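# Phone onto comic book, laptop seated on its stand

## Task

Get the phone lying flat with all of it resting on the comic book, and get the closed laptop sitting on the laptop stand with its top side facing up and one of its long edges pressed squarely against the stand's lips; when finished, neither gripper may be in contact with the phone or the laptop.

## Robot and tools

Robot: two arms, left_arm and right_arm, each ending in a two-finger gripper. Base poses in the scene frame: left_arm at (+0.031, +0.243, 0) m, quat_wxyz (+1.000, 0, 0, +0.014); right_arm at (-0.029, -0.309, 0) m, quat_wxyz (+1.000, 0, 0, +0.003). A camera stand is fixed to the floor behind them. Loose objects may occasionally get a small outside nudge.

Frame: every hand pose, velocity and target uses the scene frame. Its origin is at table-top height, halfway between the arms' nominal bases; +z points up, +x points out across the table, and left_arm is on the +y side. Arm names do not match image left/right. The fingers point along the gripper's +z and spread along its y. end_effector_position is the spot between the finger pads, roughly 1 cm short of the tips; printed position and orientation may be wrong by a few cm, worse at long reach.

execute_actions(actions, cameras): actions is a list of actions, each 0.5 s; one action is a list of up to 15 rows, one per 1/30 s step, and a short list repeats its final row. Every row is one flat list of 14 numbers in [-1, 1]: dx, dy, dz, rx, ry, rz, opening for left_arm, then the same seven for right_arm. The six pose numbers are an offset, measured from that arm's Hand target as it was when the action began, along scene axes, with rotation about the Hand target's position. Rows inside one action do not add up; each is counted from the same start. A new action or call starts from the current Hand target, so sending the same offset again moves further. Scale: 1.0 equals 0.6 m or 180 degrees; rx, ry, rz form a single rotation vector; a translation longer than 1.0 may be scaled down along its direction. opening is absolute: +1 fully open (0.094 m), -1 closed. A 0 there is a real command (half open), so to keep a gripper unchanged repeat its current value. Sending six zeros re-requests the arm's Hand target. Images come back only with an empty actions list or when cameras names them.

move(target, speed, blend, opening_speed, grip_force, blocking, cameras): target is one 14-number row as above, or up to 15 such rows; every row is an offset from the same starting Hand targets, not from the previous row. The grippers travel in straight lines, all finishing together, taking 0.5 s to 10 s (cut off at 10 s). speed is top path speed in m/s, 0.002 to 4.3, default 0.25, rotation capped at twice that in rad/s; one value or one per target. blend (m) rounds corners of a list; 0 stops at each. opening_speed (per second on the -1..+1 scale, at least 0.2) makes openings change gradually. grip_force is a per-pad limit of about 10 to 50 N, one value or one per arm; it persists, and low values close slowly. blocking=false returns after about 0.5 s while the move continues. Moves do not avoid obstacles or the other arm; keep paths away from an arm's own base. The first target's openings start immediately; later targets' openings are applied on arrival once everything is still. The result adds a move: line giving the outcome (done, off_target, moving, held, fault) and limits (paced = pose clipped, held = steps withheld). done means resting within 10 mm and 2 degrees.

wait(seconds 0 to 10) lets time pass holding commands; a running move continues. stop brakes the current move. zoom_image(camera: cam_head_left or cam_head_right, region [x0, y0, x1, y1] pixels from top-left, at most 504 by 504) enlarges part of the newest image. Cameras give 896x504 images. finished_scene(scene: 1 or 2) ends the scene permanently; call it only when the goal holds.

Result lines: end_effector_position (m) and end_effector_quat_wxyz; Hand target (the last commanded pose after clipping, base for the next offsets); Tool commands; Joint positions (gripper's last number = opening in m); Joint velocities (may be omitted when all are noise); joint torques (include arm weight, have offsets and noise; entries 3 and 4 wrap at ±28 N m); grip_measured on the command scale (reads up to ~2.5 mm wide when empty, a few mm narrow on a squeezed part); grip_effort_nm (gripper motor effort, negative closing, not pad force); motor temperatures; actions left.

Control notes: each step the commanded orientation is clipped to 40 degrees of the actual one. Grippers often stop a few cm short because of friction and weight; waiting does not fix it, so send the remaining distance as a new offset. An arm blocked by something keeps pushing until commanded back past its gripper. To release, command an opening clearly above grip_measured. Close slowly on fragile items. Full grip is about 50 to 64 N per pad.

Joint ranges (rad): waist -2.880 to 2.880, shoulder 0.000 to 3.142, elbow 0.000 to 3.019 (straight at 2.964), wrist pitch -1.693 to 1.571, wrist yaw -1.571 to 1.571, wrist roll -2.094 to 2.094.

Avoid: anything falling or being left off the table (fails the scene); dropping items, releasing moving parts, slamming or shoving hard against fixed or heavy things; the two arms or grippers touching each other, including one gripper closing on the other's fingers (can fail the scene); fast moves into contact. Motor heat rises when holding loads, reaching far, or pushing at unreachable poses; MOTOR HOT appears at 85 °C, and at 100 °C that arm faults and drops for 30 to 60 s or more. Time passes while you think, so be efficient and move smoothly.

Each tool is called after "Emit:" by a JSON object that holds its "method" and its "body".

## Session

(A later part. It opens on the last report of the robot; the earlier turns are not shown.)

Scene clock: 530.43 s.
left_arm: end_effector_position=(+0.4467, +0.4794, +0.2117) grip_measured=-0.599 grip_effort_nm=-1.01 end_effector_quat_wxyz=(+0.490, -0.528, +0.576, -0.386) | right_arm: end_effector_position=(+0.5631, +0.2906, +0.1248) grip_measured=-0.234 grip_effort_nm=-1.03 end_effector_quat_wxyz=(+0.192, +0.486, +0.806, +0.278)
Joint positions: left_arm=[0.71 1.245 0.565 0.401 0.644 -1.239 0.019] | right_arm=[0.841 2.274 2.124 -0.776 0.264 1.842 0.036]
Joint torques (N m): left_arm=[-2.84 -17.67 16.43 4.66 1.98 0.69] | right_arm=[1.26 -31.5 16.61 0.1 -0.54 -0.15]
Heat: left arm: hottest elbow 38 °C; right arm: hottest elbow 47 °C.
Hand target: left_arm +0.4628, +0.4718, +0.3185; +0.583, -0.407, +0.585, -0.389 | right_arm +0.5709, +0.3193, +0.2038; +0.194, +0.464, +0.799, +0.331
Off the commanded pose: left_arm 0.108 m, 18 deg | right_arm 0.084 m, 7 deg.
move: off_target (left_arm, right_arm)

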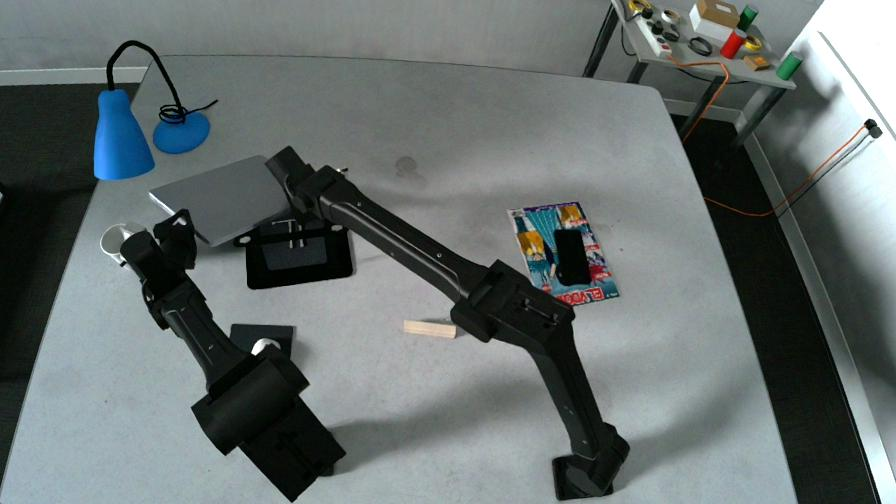

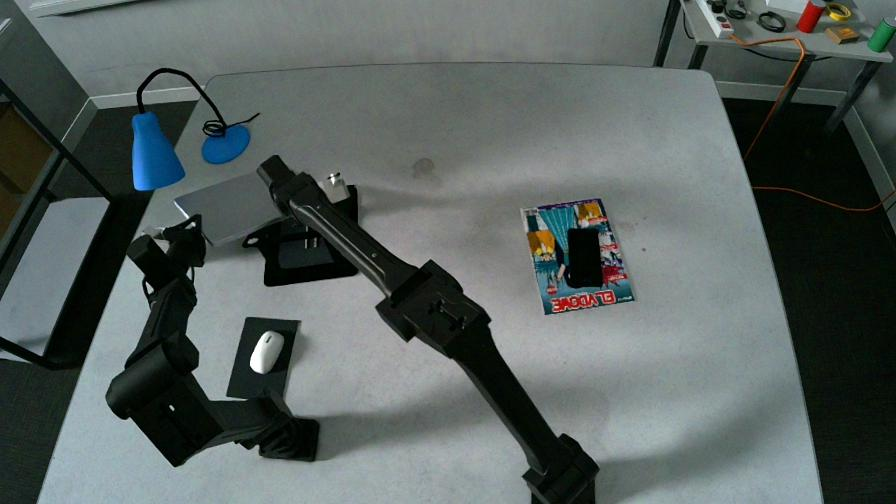

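Emit:
{"method": "move", "body": {"target": [[0,0.0,0.06,0,0,0,-0.85,0,0,0.09,0,0,0,-0.85],[0.01,-0.09,0.06,0,0,-0.08,-0.85,-0.07,-0.125,0.09,0,0,-0.08,-0.85]], "cameras": ["all"], "speed": 0.08}}

Emit:
{"method": "zoom_image", "body": {"camera": "cam_head_left", "region": [150, 120, 400, 320]}}

Emit:
{"method": "zoom_image", "body": {"camera": "cam_head_right", "region": [150, 120, 400, 320]}}

Scene clock: 543.20 s.
left_arm: end_effector_position=(+0.4354, +0.4408, +0.2433) grip_measured=-0.591 grip_effort_nm=-1.01 end_effector_quat_wxyz=(+0.445, -0.494, +0.592, -0.456) | right_arm: end_effector_position=(+0.5308, +0.2286, +0.1867) grip_measured=-0.230 grip_effort_nm=-1.04 end_effector_quat_wxyz=(+0.249, +0.531, +0.777, +0.228)
Joint positions: left_arm=[0.715 1.141 0.571 0.287 0.826 -1.283 0.019] | right_arm=[0.855 2.096 1.991 -0.91 0.43 1.934 0.036]
Joint torques (N m): left_arm=[-5.36 -13.92 21.04 4.46 3.2 1.13] | right_arm=[1.32 -32.32 11.03 2 -0.39 0.9]
Motor temperatures (°C): left_arm=[23 28 39 25 38 25 30] | right_arm=[27 47 52 25 25 24 26]
Heat: left arm: hottest elbow 39 °C; right arm: hottest elbow 52 °C.
Hand target: left_arm +0.4687, +0.4178, +0.3546; +0.530, -0.331, +0.632, -0.459 | right_arm +0.5290, +0.2441, +0.2578; +0.234, +0.561, +0.734, +0.304
Off the commanded pose: left_arm 0.118 m, 22 deg | right_arm 0.073 m, 11 deg.
move: off_target (left_arm, right_arm)

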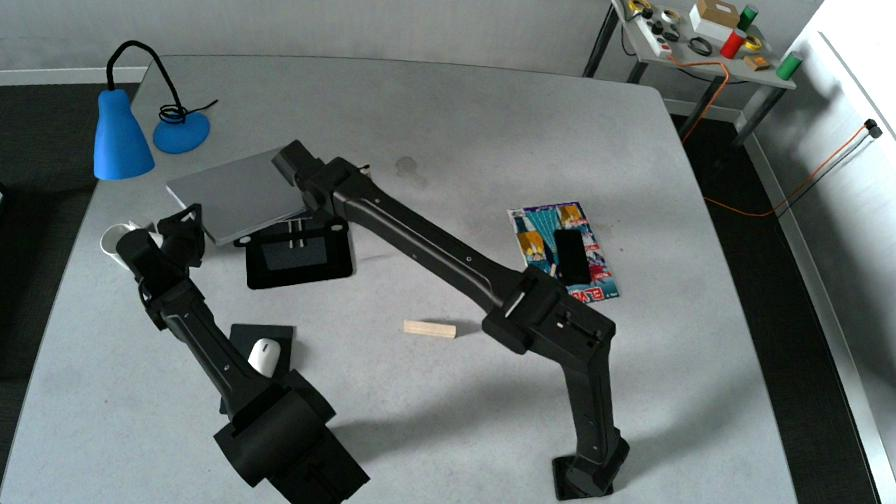

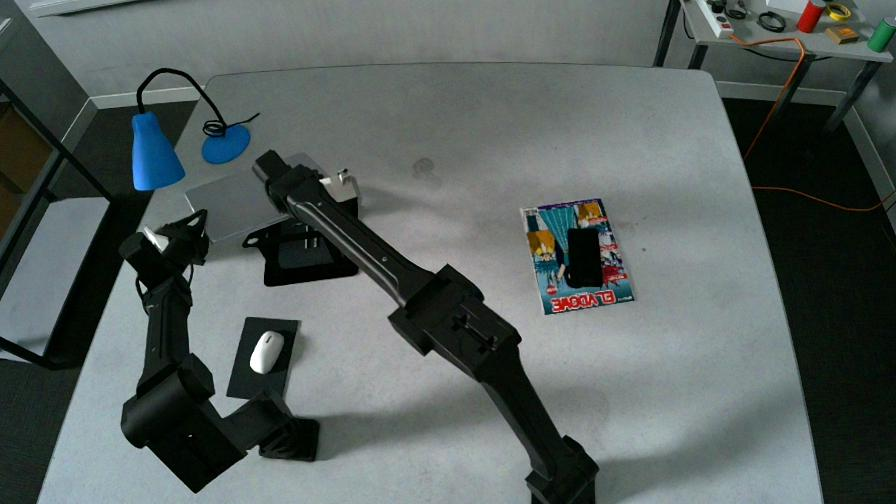

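Scaled by 2.016.

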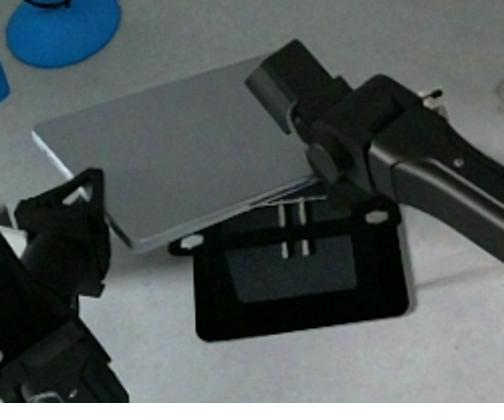

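Scaled by 2.016.

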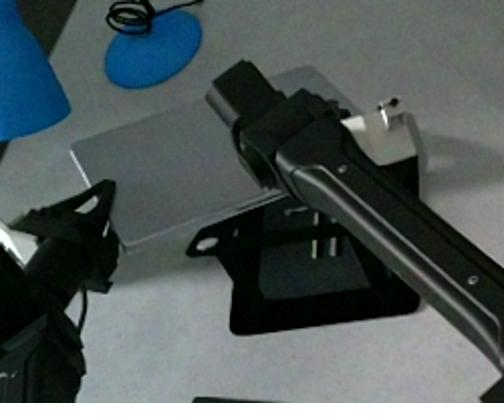

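Emit:
{"method": "move", "body": {"target": [0.08,-0.07,-0.08,0,0,-0.06,-0.85,0.0,-0.07,-0.03,0,0,-0.06,-0.85], "cameras": ["all"], "speed": 0.08}}

Emit:
{"method": "zoom_image", "body": {"camera": "cam_head_left", "region": [150, 120, 400, 320]}}

Emit:
{"method": "zoom_image", "body": {"camera": "cam_head_right", "region": [150, 120, 400, 320]}}

Scene clock: 549.13 s.
left_arm: end_effector_position=(+0.4780, +0.4015, +0.2095) grip_measured=-0.591 grip_effort_nm=-1.01 end_effector_quat_wxyz=(+0.401, -0.437, +0.630, -0.501) | right_arm: end_effector_position=(+0.5310, +0.1775, +0.1595) grip_measured=-0.230 grip_effort_nm=-1.04 end_effector_quat_wxyz=(+0.281, +0.591, +0.727, +0.209)
Joint positions: left_arm=[0.606 1.321 0.597 0.434 0.905 -1.273 0.019] | right_arm=[0.83 2.043 1.829 -0.85 0.529 2.061 0.036]
Joint torques (N m): left_arm=[-6.01 -14.74 19 5.7 2.92 1.02] | right_arm=[1.73 -32.21 11.03 2.14 -0.68 0.28]
Heat: left arm: hottest elbow 41 °C; right arm: hottest elbow 51 °C.
Hand target: left_arm +0.5167, +0.3757, +0.3063; +0.484, -0.270, +0.660, -0.507 | right_arm +0.5291, +0.2021, +0.2398; +0.261, +0.627, +0.678, +0.281
Off the commanded pose: left_arm 0.108 m, 22 deg | right_arm 0.084 m, 11 deg.
joint sent to its limit (right arm) — joint 6 (wrist roll), upper limit. The joint targets are off in position and orientation.
move: off_target (left_arm, right_arm)

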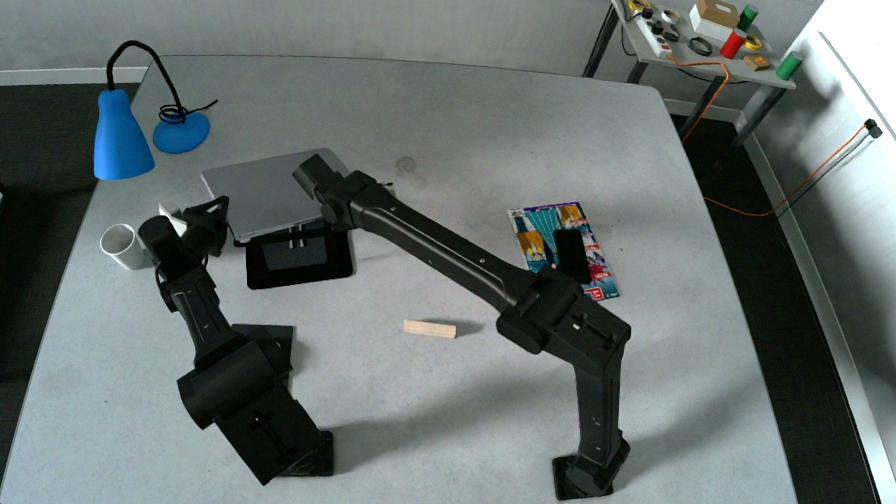

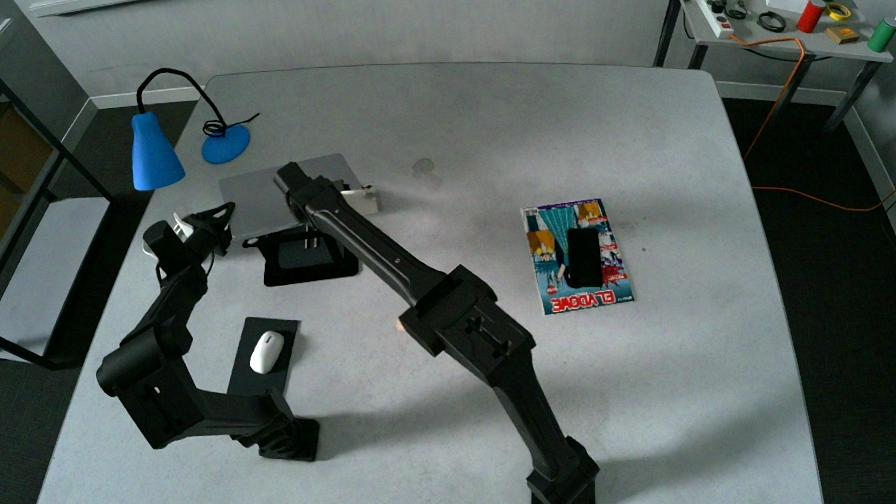

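Scaled by 2.016.

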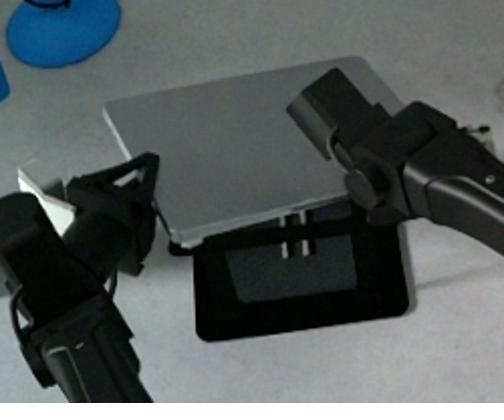

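Scaled by 2.016.

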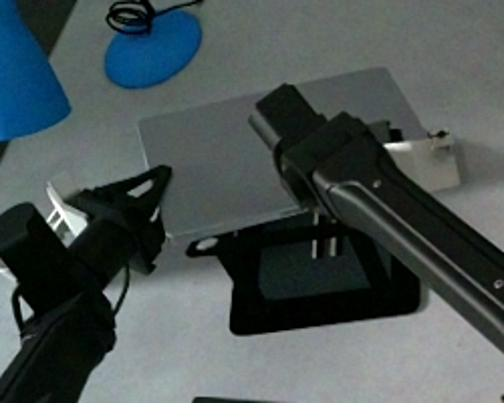

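Emit:
{"method": "move", "body": {"target": [0.01,0,-0.12,-0.01,0.06,-0.02,-0.85,-0.02,0,-0.09,-0.01,0.06,0,-0.85], "cameras": ["all"], "speed": 0.06}}

Emit:
{"method": "zoom_image", "body": {"camera": "cam_head_left", "region": [150, 120, 400, 320]}}

Emit:
{"method": "zoom_image", "body": {"camera": "cam_head_right", "region": [150, 120, 400, 320]}}

Scene clock: 556.17 s.
left_arm: end_effector_position=(+0.4815, +0.3937, +0.1597) grip_measured=-0.591 grip_effort_nm=-1.01 end_effector_quat_wxyz=(+0.322, -0.461, +0.651, -0.510) | right_arm: end_effector_position=(+0.5210, +0.1638, +0.1399) grip_measured=-0.241 grip_effort_nm=-1.03 end_effector_quat_wxyz=(+0.235, +0.600, +0.744, +0.175)
Joint positions: left_arm=[0.6 1.422 0.628 0.297 0.96 -1.205 0.019] | right_arm=[0.807 2.043 1.819 -0.926 0.435 2.076 0.036]
Joint torques (N m): left_arm=[-6.77 -15.74 17.72 3.37 2.63 1.6] | right_arm=[2.43 -26.99 13.64 0.54 -1.55 0.18]
Motor temperatures (°C): left_arm=[23 28 41 25 43 26 30] | right_arm=[27 47 50 25 26 24 27]
Heat: left arm: hottest wrist yaw 43 °C; right arm: hottest elbow 50 °C.
Hand target: left_arm +0.5228, +0.3758, +0.2344; +0.399, -0.303, +0.703, -0.505 | right_arm +0.5171, +0.2021, +0.1861; +0.206, +0.647, +0.704, +0.210
Off the commanded pose: left_arm 0.087 m, 21 deg | right_arm 0.060 m, 9 deg.
joint sent to its limit (right arm) — joint 6 (wrist roll), upper limit. The joint targets are off in position and orientation.
move: off_target (left_arm, right_arm)

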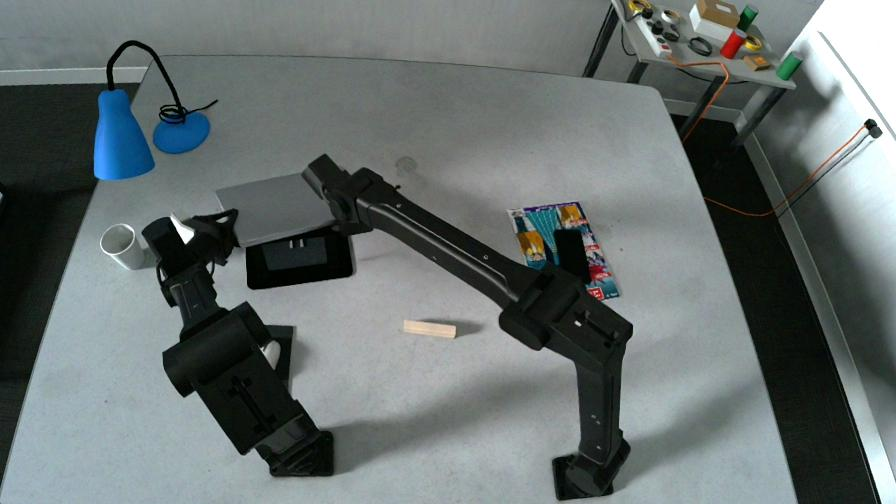

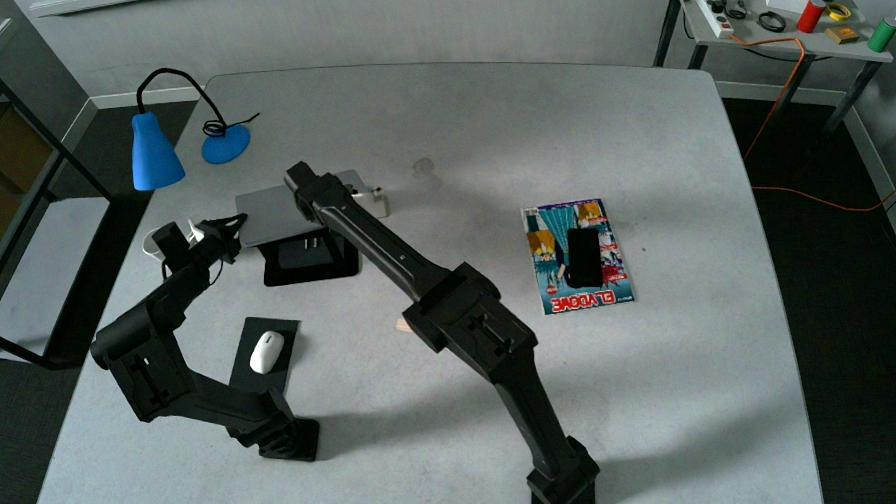

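Scaled by 2.016.

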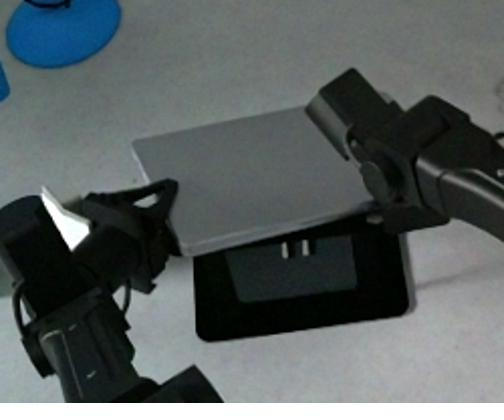

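Scaled by 2.016.

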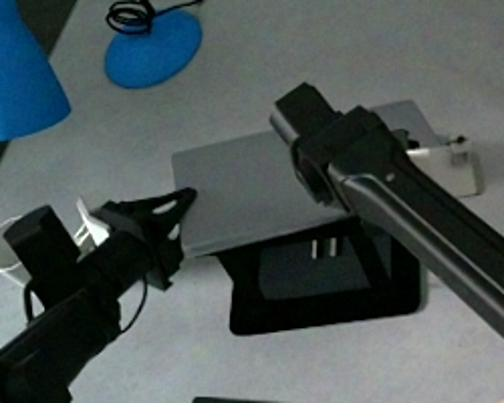

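Emit:
{"method": "move", "body": {"target": [0.04,0,-0.07,-0.01,0.04,-0.03,-0.85,-0.03,0,-0.06,-0.01,0.03,0,-0.85], "cameras": ["all"], "speed": 0.06}}

Emit:
{"method": "zoom_image", "body": {"camera": "cam_head_left", "region": [150, 120, 400, 320]}}

Emit:
{"method": "zoom_image", "body": {"camera": "cam_head_right", "region": [150, 120, 400, 320]}}

Scene clock: 562.37 s.
left_arm: end_effector_position=(+0.5021, +0.3957, +0.1363) grip_measured=-0.591 grip_effort_nm=-1.01 end_effector_quat_wxyz=(+0.256, -0.457, +0.674, -0.522) | right_arm: end_effector_position=(+0.5170, +0.1631, +0.1335) grip_measured=-0.309 grip_effort_nm=-1.02 end_effector_quat_wxyz=(+0.216, +0.603, +0.749, +0.168)
Joint positions: left_arm=[0.592 1.538 0.748 0.103 1.034 -1.096 0.019] | right_arm=[0.802 2.046 1.819 -0.944 0.396 2.082 0.032]
Joint torques (N m): left_arm=[-6.24 -15.09 16.94 3.06 2.11 1.73] | right_arm=[3.43 -24.76 12.52 -0.28 -1.68 0.12]
Heat: left arm: hottest wrist yaw 43 °C; right arm: hottest elbow 49 °C.
Hand target: left_arm +0.5468, +0.3757, +0.1925; +0.325, -0.307, +0.732, -0.514 | right_arm +0.4991, +0.2021, +0.1500; +0.183, +0.652, +0.716, +0.168
Off the commanded pose: left_arm 0.074 m, 20 deg | right_arm 0.046 m, 8 deg.
joint sent to its limit (right arm) — joint 6 (wrist roll), upper limit. The joint targets are off in orientation, not in position.
move: off_target (left_arm, right_arm)

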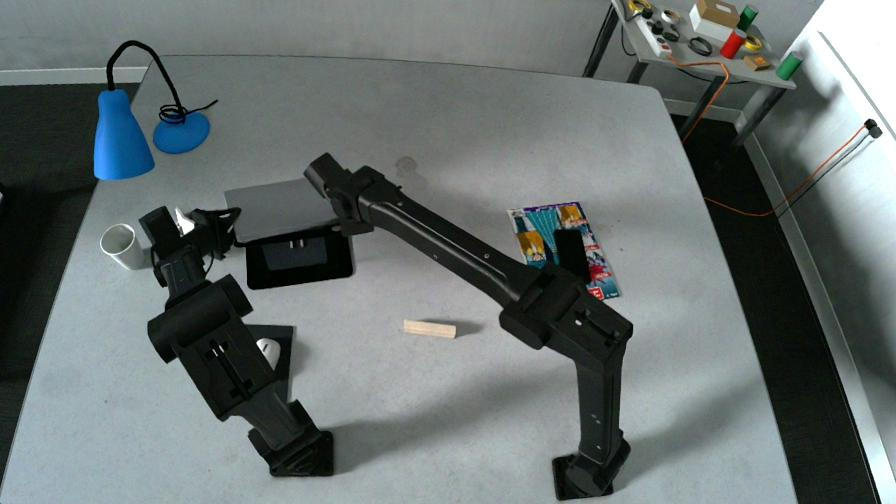

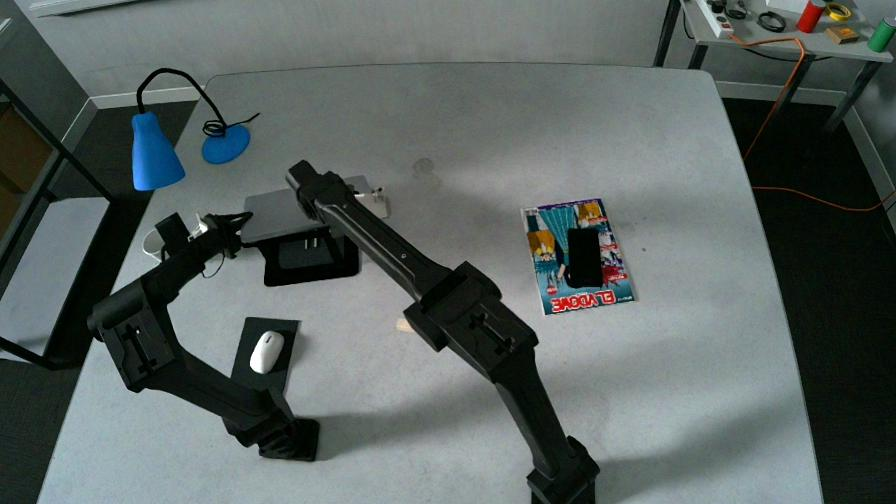

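Scaled by 2.016.

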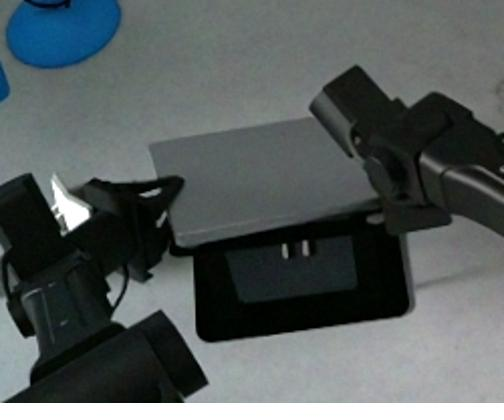

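Scaled by 2.016.

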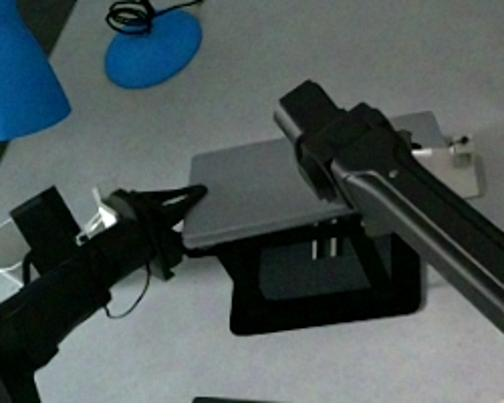

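Emit:
{"method": "move", "body": {"target": [[-0.075,0.033,-0.075,0,0,0,-0.85,0.03,-0.045,-0.012,0,0,0,-0.85],[-0.075,0.033,-0.075,0,0,0,0.0,0.03,-0.045,-0.012,0,0,0,0.2]], "cameras": ["all"], "speed": 0.06, "opening_speed": 0.3}}

Emit:
{"method": "zoom_image", "body": {"camera": "cam_head_left", "region": [150, 120, 400, 320]}}

Emit:
{"method": "zoom_image", "body": {"camera": "cam_head_right", "region": [150, 120, 400, 320]}}

Scene clock: 575.27 s.
left_arm: end_effector_position=(+0.4931, +0.3955, +0.1363) grip_measured=-0.002 grip_effort_nm=0.14 end_effector_quat_wxyz=(+0.323, -0.321, +0.730, -0.510) | right_arm: end_effector_position=(+0.5203, +0.1615, +0.1361) grip_measured=+0.197 grip_effort_nm=0.11 end_effector_quat_wxyz=(+0.190, +0.607, +0.752, +0.174)
Joint positions: left_arm=[0.623 1.567 0.755 0.091 1.148 -0.745 0.047] | right_arm=[0.784 2.042 1.825 -0.949 0.338 2.078 0.056]
Joint torques (N m): left_arm=[-2.02 -12.92 11.19 0.62 0.79 0.13] | right_arm=[1.55 -24.29 10.84 0.18 -0.14 0.16]
Heat: left arm: hottest wrist yaw 42 °C; right arm: hottest elbow 47 °C.
Hand target: left_arm +0.5018, +0.3954, +0.1474; +0.325, -0.307, +0.732, -0.514 | right_arm +0.5171, +0.1750, +0.1426; +0.183, +0.653, +0.716, +0.168
Off the commanded pose: left_arm 0.014 m, 2 deg | right_arm 0.015 m, 7 deg.
joint sent to its limit (right arm) — joint 6 (wrist roll), upper limit. The joint targets are off in orientation, not in position.
move: off_target (left_arm, right_arm); target 2's new opening was sent with left_arm's hand 0.020 m and 19 deg from that target

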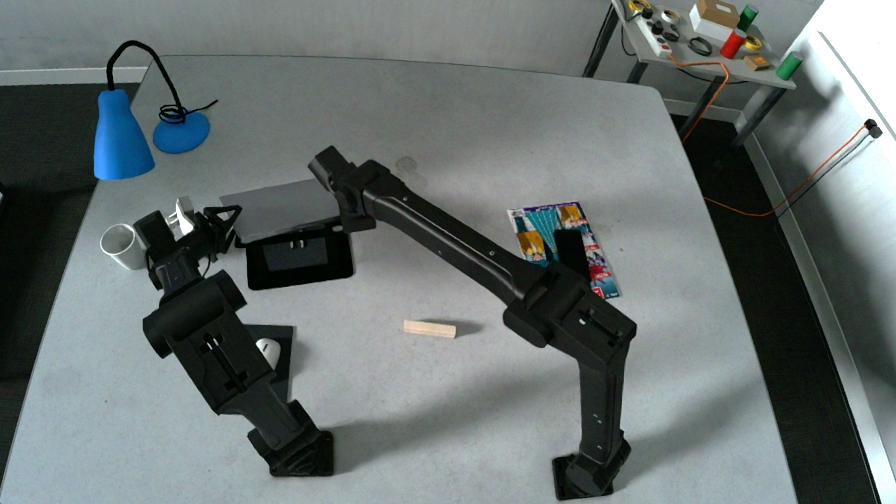

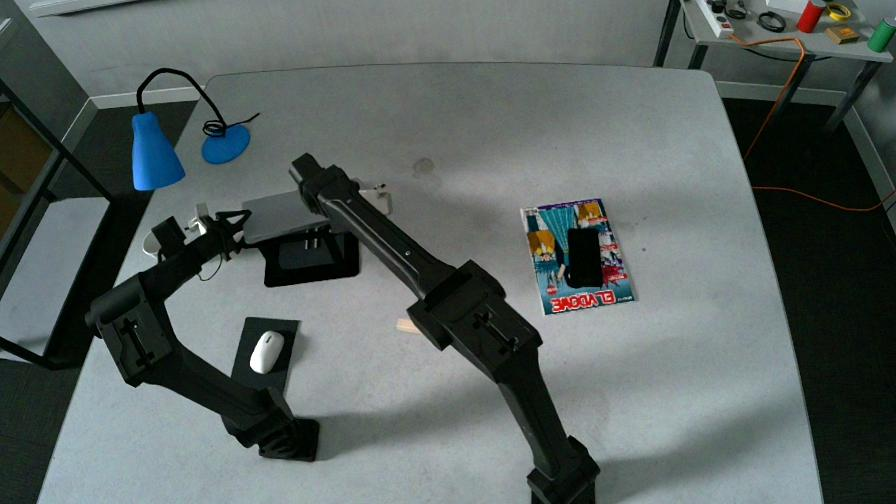

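Scaled by 2.016.

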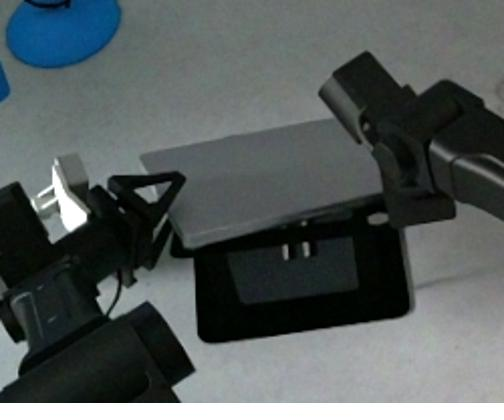

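Scaled by 2.016.

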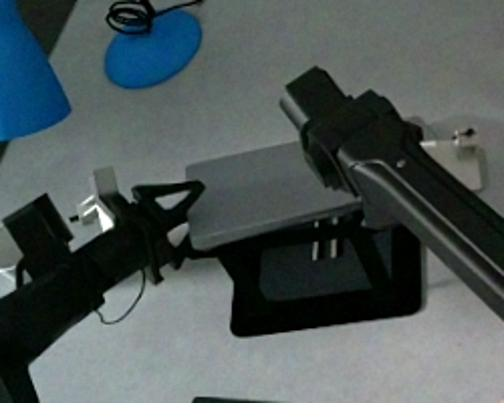

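Emit:
{"method": "move", "body": {"target": [[-0.12,0.07,0.02,0,0,0,0.0,-0.1,-0.06,0.06,0,0,0,0.2],[-0.3,0.0,0.15,0,0,0,0.0,-0.25,-0.3,0.2,0,0,0,0.2]], "cameras": ["all"], "speed": [0.08,0.25]}}

Emit:
{"method": "zoom_image", "body": {"camera": "cam_head_left", "region": [180, 130, 380, 310]}}

Emit:
{"method": "zoom_image", "body": {"camera": "cam_head_right", "region": [200, 130, 400, 310]}}

Scene clock: 582.97 s.
left_arm: end_effector_position=(+0.3158, +0.3784, +0.2236) grip_measured=-0.002 grip_effort_nm=0.11 end_effector_quat_wxyz=(+0.310, -0.314, +0.728, -0.525) | right_arm: end_effector_position=(+0.3688, +0.0023, +0.2682) grip_measured=+0.199 grip_effort_nm=0.07 end_effector_quat_wxyz=(+0.180, +0.613, +0.747, +0.185)
Joint positions: left_arm=[0.977 1.215 0.756 -1.354 1.303 0.377 0.047] | right_arm=[0.766 1.394 1.318 -1.068 0.311 2.078 0.056]
Joint torques (N m): left_arm=[-0.97 -7.71 14.01 -0.46 0.49 0.16] | right_arm=[-0.15 -14.51 7.92 0.39 0.18 0.16]
Heat: left arm: hottest elbow 41 °C; right arm: hottest elbow 47 °C.
Hand target: left_arm +0.3218, +0.3956, +0.2375; +0.325, -0.307, +0.732, -0.514 | right_arm +0.3671, -0.0050, +0.2625; +0.183, +0.653, +0.716, +0.168
Off the commanded pose: left_arm 0.023 m, 2 deg | right_arm 0.009 m, 6 deg.
joint sent to its limit (right arm) — joint 6 (wrist roll), upper limit. The joint targets are off in orientation, not in position.
move: off_target (left_arm, right_arm)

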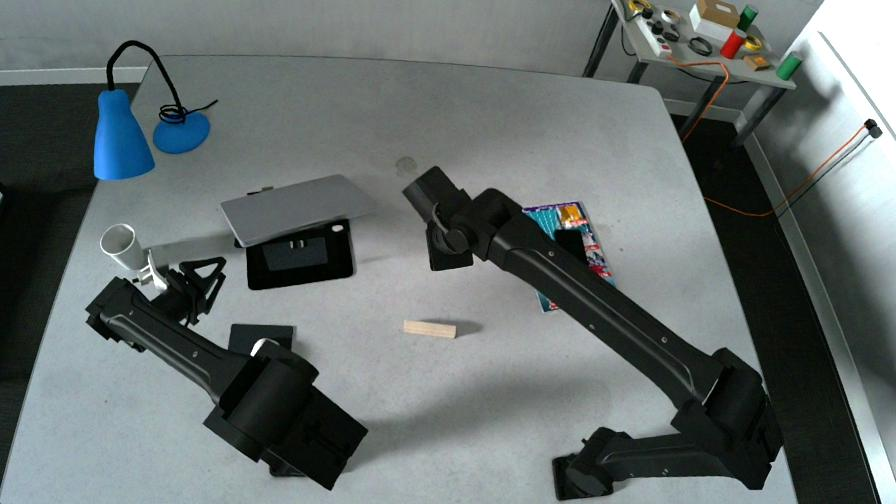

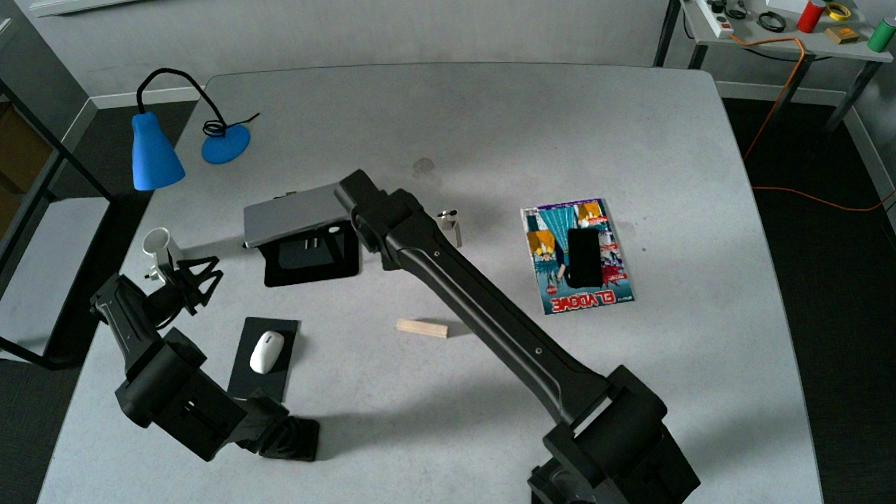

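Scaled by 2.520.

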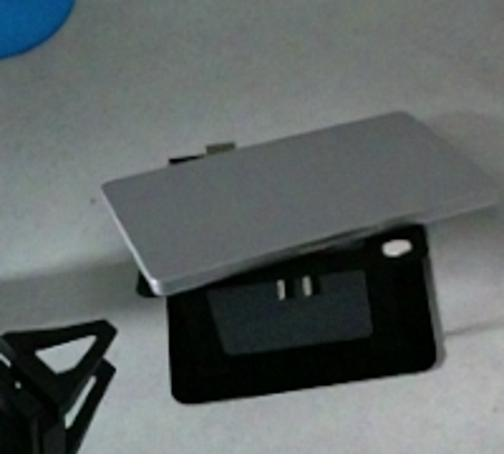

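Scaled by 2.520.

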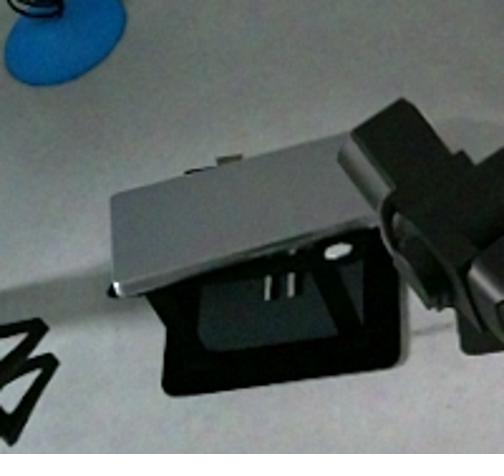

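Emit:
{"method": "move", "body": {"target": [[0,0,0,0,0,0,0.0,0.36,0.05,-0.05,0.15,-0.119,0.465,0.1],[0,0,0,0,0,0,0.0,0.405,0.13,-0.262,0.15,-0.119,0.465,0.1]], "cameras": ["all"], "speed": [0.25,0.15]}}

Emit:
{"method": "zoom_image", "body": {"camera": "cam_head_left", "region": [200, 130, 450, 310]}}

Emit:
{"method": "zoom_image", "body": {"camera": "cam_head_right", "region": [200, 130, 450, 310]}}

Scene clock: 600.80 s.
left_arm: end_effector_position=(+0.3157, +0.3781, +0.2236) grip_measured=-0.002 grip_effort_nm=0.11 end_effector_quat_wxyz=(+0.310, -0.313, +0.728, -0.525) | right_arm: end_effector_position=(+0.5975, +0.0614, +0.1007) grip_measured=+0.101 grip_effort_nm=-0.08 end_effector_quat_wxyz=(-0.011, +0.009, +0.869, +0.495)
Joint positions: left_arm=[0.977 1.215 0.756 -1.357 1.303 0.381 0.047] | right_arm=[0.334 2.14 1.712 -0.646 -0.952 0.619 0.052]
Joint torques (N m): left_arm=[0.15 -6.65 13.91 -0.25 0.46 0.13] | right_arm=[1.2 -23.82 11.56 1.4 -0.37 0.23]
Motor temperatures (°C): left_arm=[23 28 40 24 35 25 29] | right_arm=[27 43 45 25 26 24 26]
Heat: left arm: hottest elbow 40 °C; right arm: hottest elbow 45 °C.
Hand target: left_arm +0.3218, +0.3955, +0.2375; +0.325, -0.307, +0.732, -0.514 | right_arm +0.6101, +0.0732, +0.1056; +0.001, -0.001, +0.866, +0.500
Off the commanded pose: left_arm 0.023 m, 2 deg | right_arm 0.018 m, 2 deg.
move: off_target (left_arm, right_arm)

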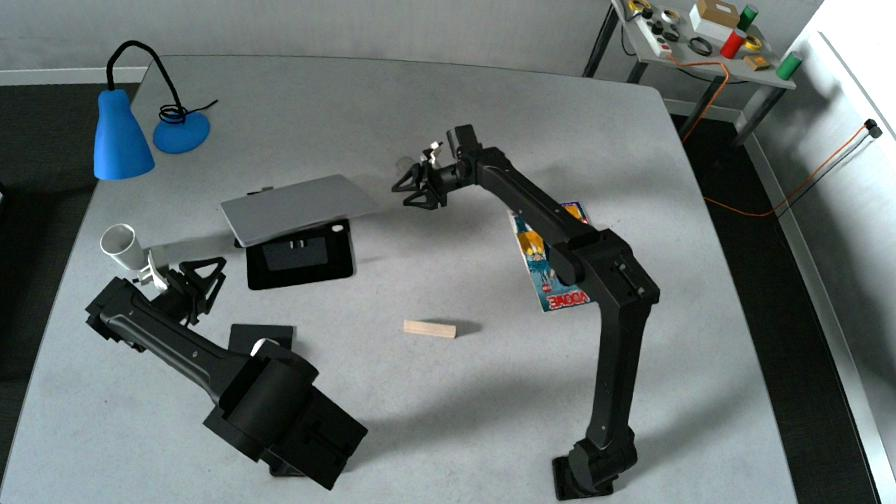

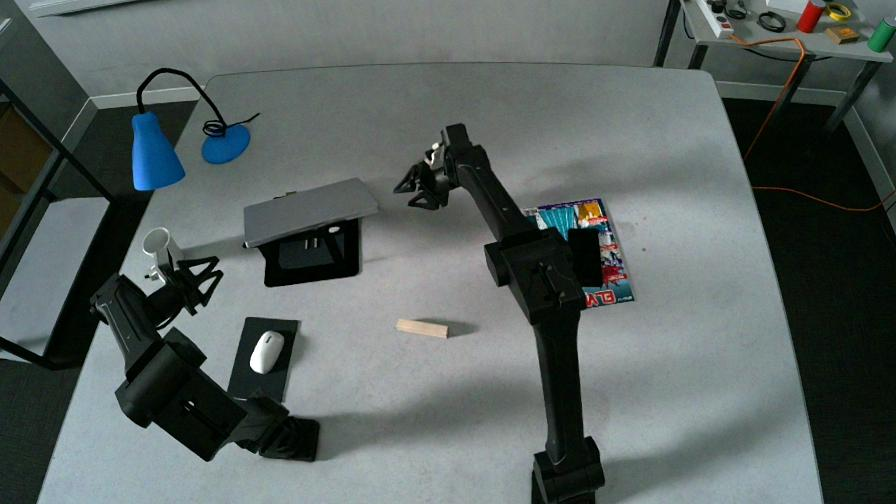

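Scaled by 2.016.

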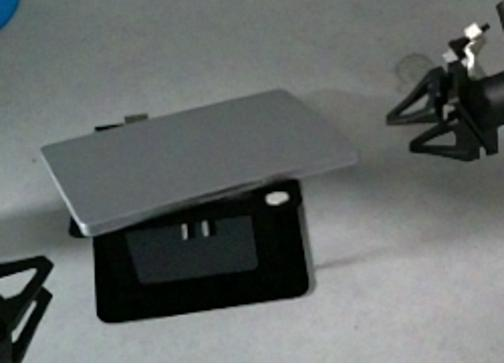

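Scaled by 2.016.

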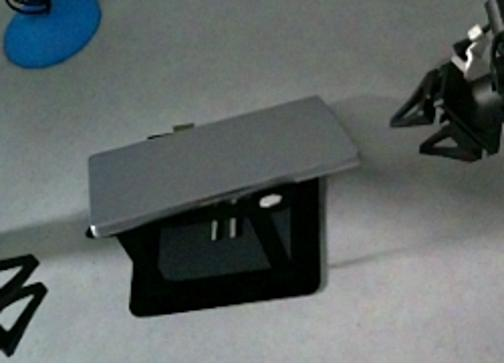

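Emit:
{"method": "move", "body": {"target": [[0,0,0,0,0,0,0.0,0.0,0.155,0.0,0,0,0,0.1],[0,0,0,0,0,0,0.0,0.0,0.155,0.0,0,0,0,-0.85]], "cameras": ["all"], "speed": 0.08, "opening_speed": 0.35}}

Emit:
{"method": "zoom_image", "body": {"camera": "cam_head_left", "region": [200, 130, 450, 310]}}

Emit:
{"method": "zoom_image", "body": {"camera": "cam_head_right", "region": [200, 130, 450, 310]}}

Scene clock: 611.17 s.
left_arm: end_effector_position=(+0.3157, +0.3781, +0.2236) grip_measured=-0.002 grip_effort_nm=0.10 end_effector_quat_wxyz=(+0.310, -0.313, +0.728, -0.525) | right_arm: end_effector_position=(+0.5944, +0.1524, +0.0980) grip_measured=-0.557 grip_effort_nm=-1.03 end_effector_quat_wxyz=(-0.023, +0.026, +0.870, +0.491)
Joint positions: left_arm=[0.977 1.215 0.756 -1.357 1.303 0.381 0.047] | right_arm=[0.459 2.213 1.823 -0.559 -0.881 0.825 0.021]
Joint torques (N m): left_arm=[0.97 -7.3 14 -0.38 0.53 0.15] | right_arm=[0.97 -24.76 13.07 1.35 -0.3 -0.18]
Heat: left arm: hottest elbow 40 °C; right arm: hottest elbow 45 °C.
Hand target: left_arm +0.3218, +0.3955, +0.2375; +0.325, -0.307, +0.732, -0.514 | right_arm +0.6099, +0.1662, +0.1054; +0.000, -0.001, +0.866, +0.499
Off the commanded pose: left_arm 0.023 m, 2 deg | right_arm 0.022 m, 4 deg.
move: off_target (left_arm, right_arm); target 2's new opening was sent with right_arm's hand 0.021 m and 2 deg from that target

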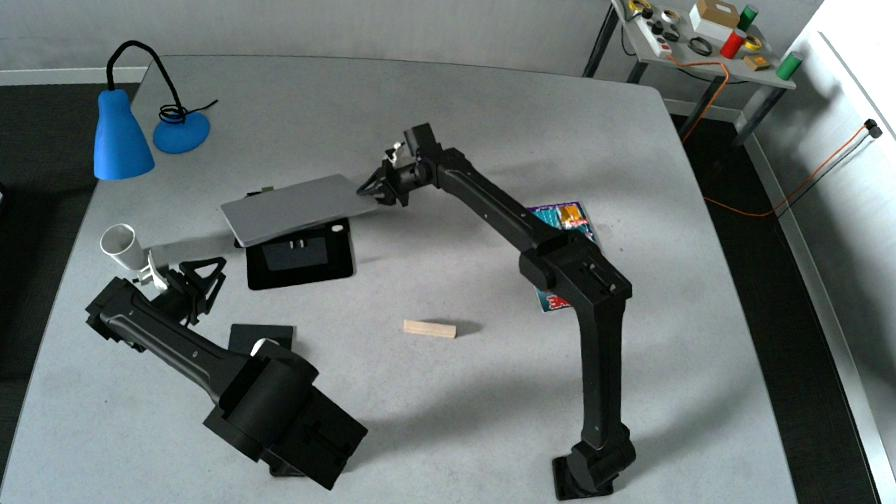

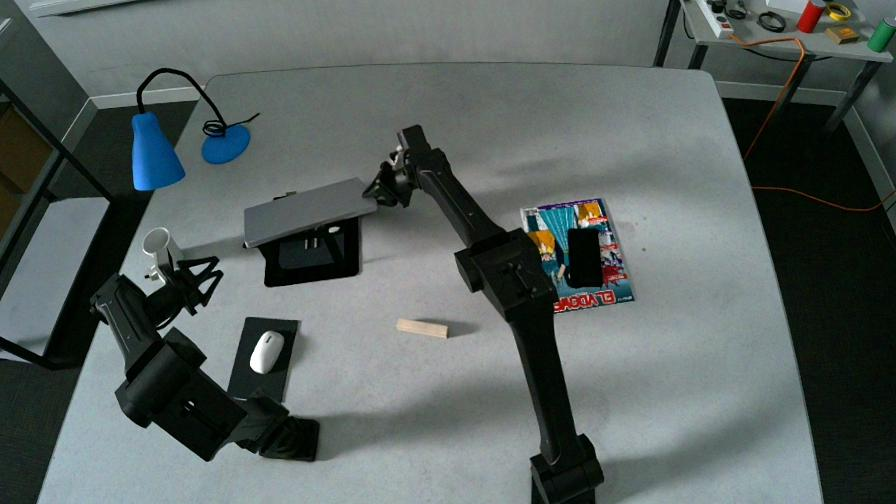

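Scaled by 2.016.

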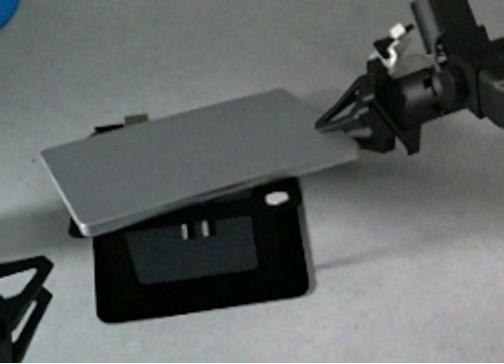

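Scaled by 2.016.

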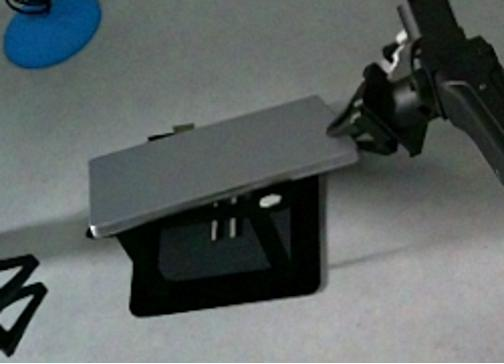

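Emit:
{"method": "move", "body": {"target": [[0,0,0,0,0,0,0.0,0.0,0.0,0.08,0,0,0,-0.85],[0,0,0,0,0,0,0.0,-0.08,0.08,0.09,0,0,-0.055,-0.85]], "cameras": ["all"], "speed": 0.07}}

Emit:
{"method": "zoom_image", "body": {"camera": "cam_head_left", "region": [200, 130, 450, 310]}}

Emit:
{"method": "zoom_image", "body": {"camera": "cam_head_right", "region": [200, 130, 450, 310]}}

Scene clock: 617.50 s.
left_arm: end_effector_position=(+0.3157, +0.3781, +0.2236) grip_measured=-0.002 grip_effort_nm=0.11 end_effector_quat_wxyz=(+0.310, -0.313, +0.728, -0.525) | right_arm: end_effector_position=(+0.5765, +0.1826, +0.1092) grip_measured=-0.600 grip_effort_nm=-1.03 end_effector_quat_wxyz=(+0.017, +0.132, +0.874, +0.468)
Joint positions: left_arm=[0.977 1.215 0.756 -1.357 1.303 0.381 0.047] | right_arm=[0.54 2.119 1.691 -0.367 -0.664 1.125 0.019]
Joint torques (N m): left_arm=[-0.67 -7.59 14.05 -0.38 0.46 0.13] | right_arm=[3.37 -29.8 9.06 2.36 -0.92 -0.28]
Heat: left arm: hottest elbow 40 °C; right arm: hottest elbow 46 °C.
Hand target: left_arm +0.3218, +0.3955, +0.2375; +0.325, -0.307, +0.732, -0.514 | right_arm +0.5621, +0.2141, +0.1595; +0.044, +0.074, +0.863, +0.498
Off the commanded pose: left_arm 0.023 m, 2 deg | right_arm 0.061 m, 8 deg.
move: off_target (left_arm, right_arm)

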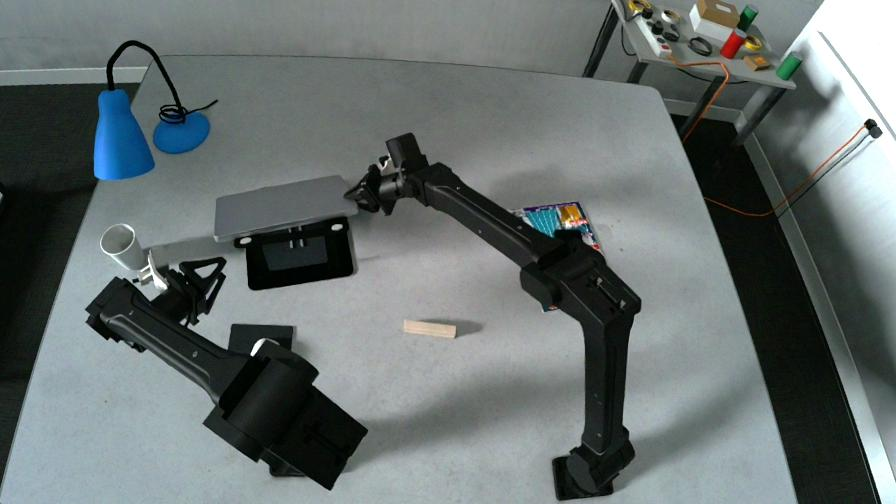

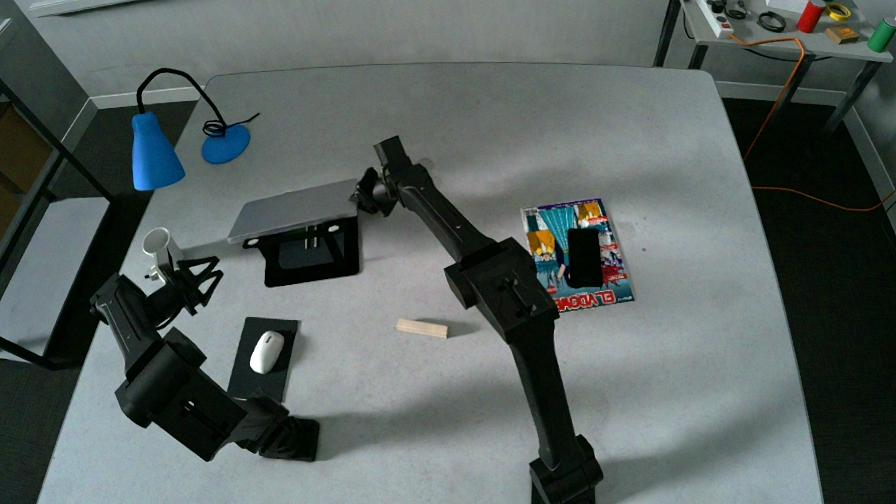

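Scaled by 2.016.

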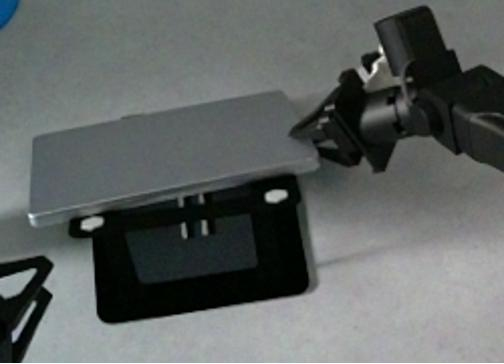

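Scaled by 2.016.

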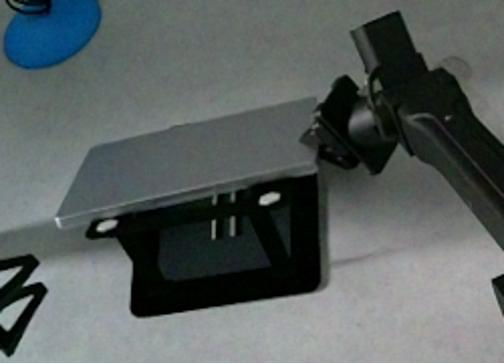

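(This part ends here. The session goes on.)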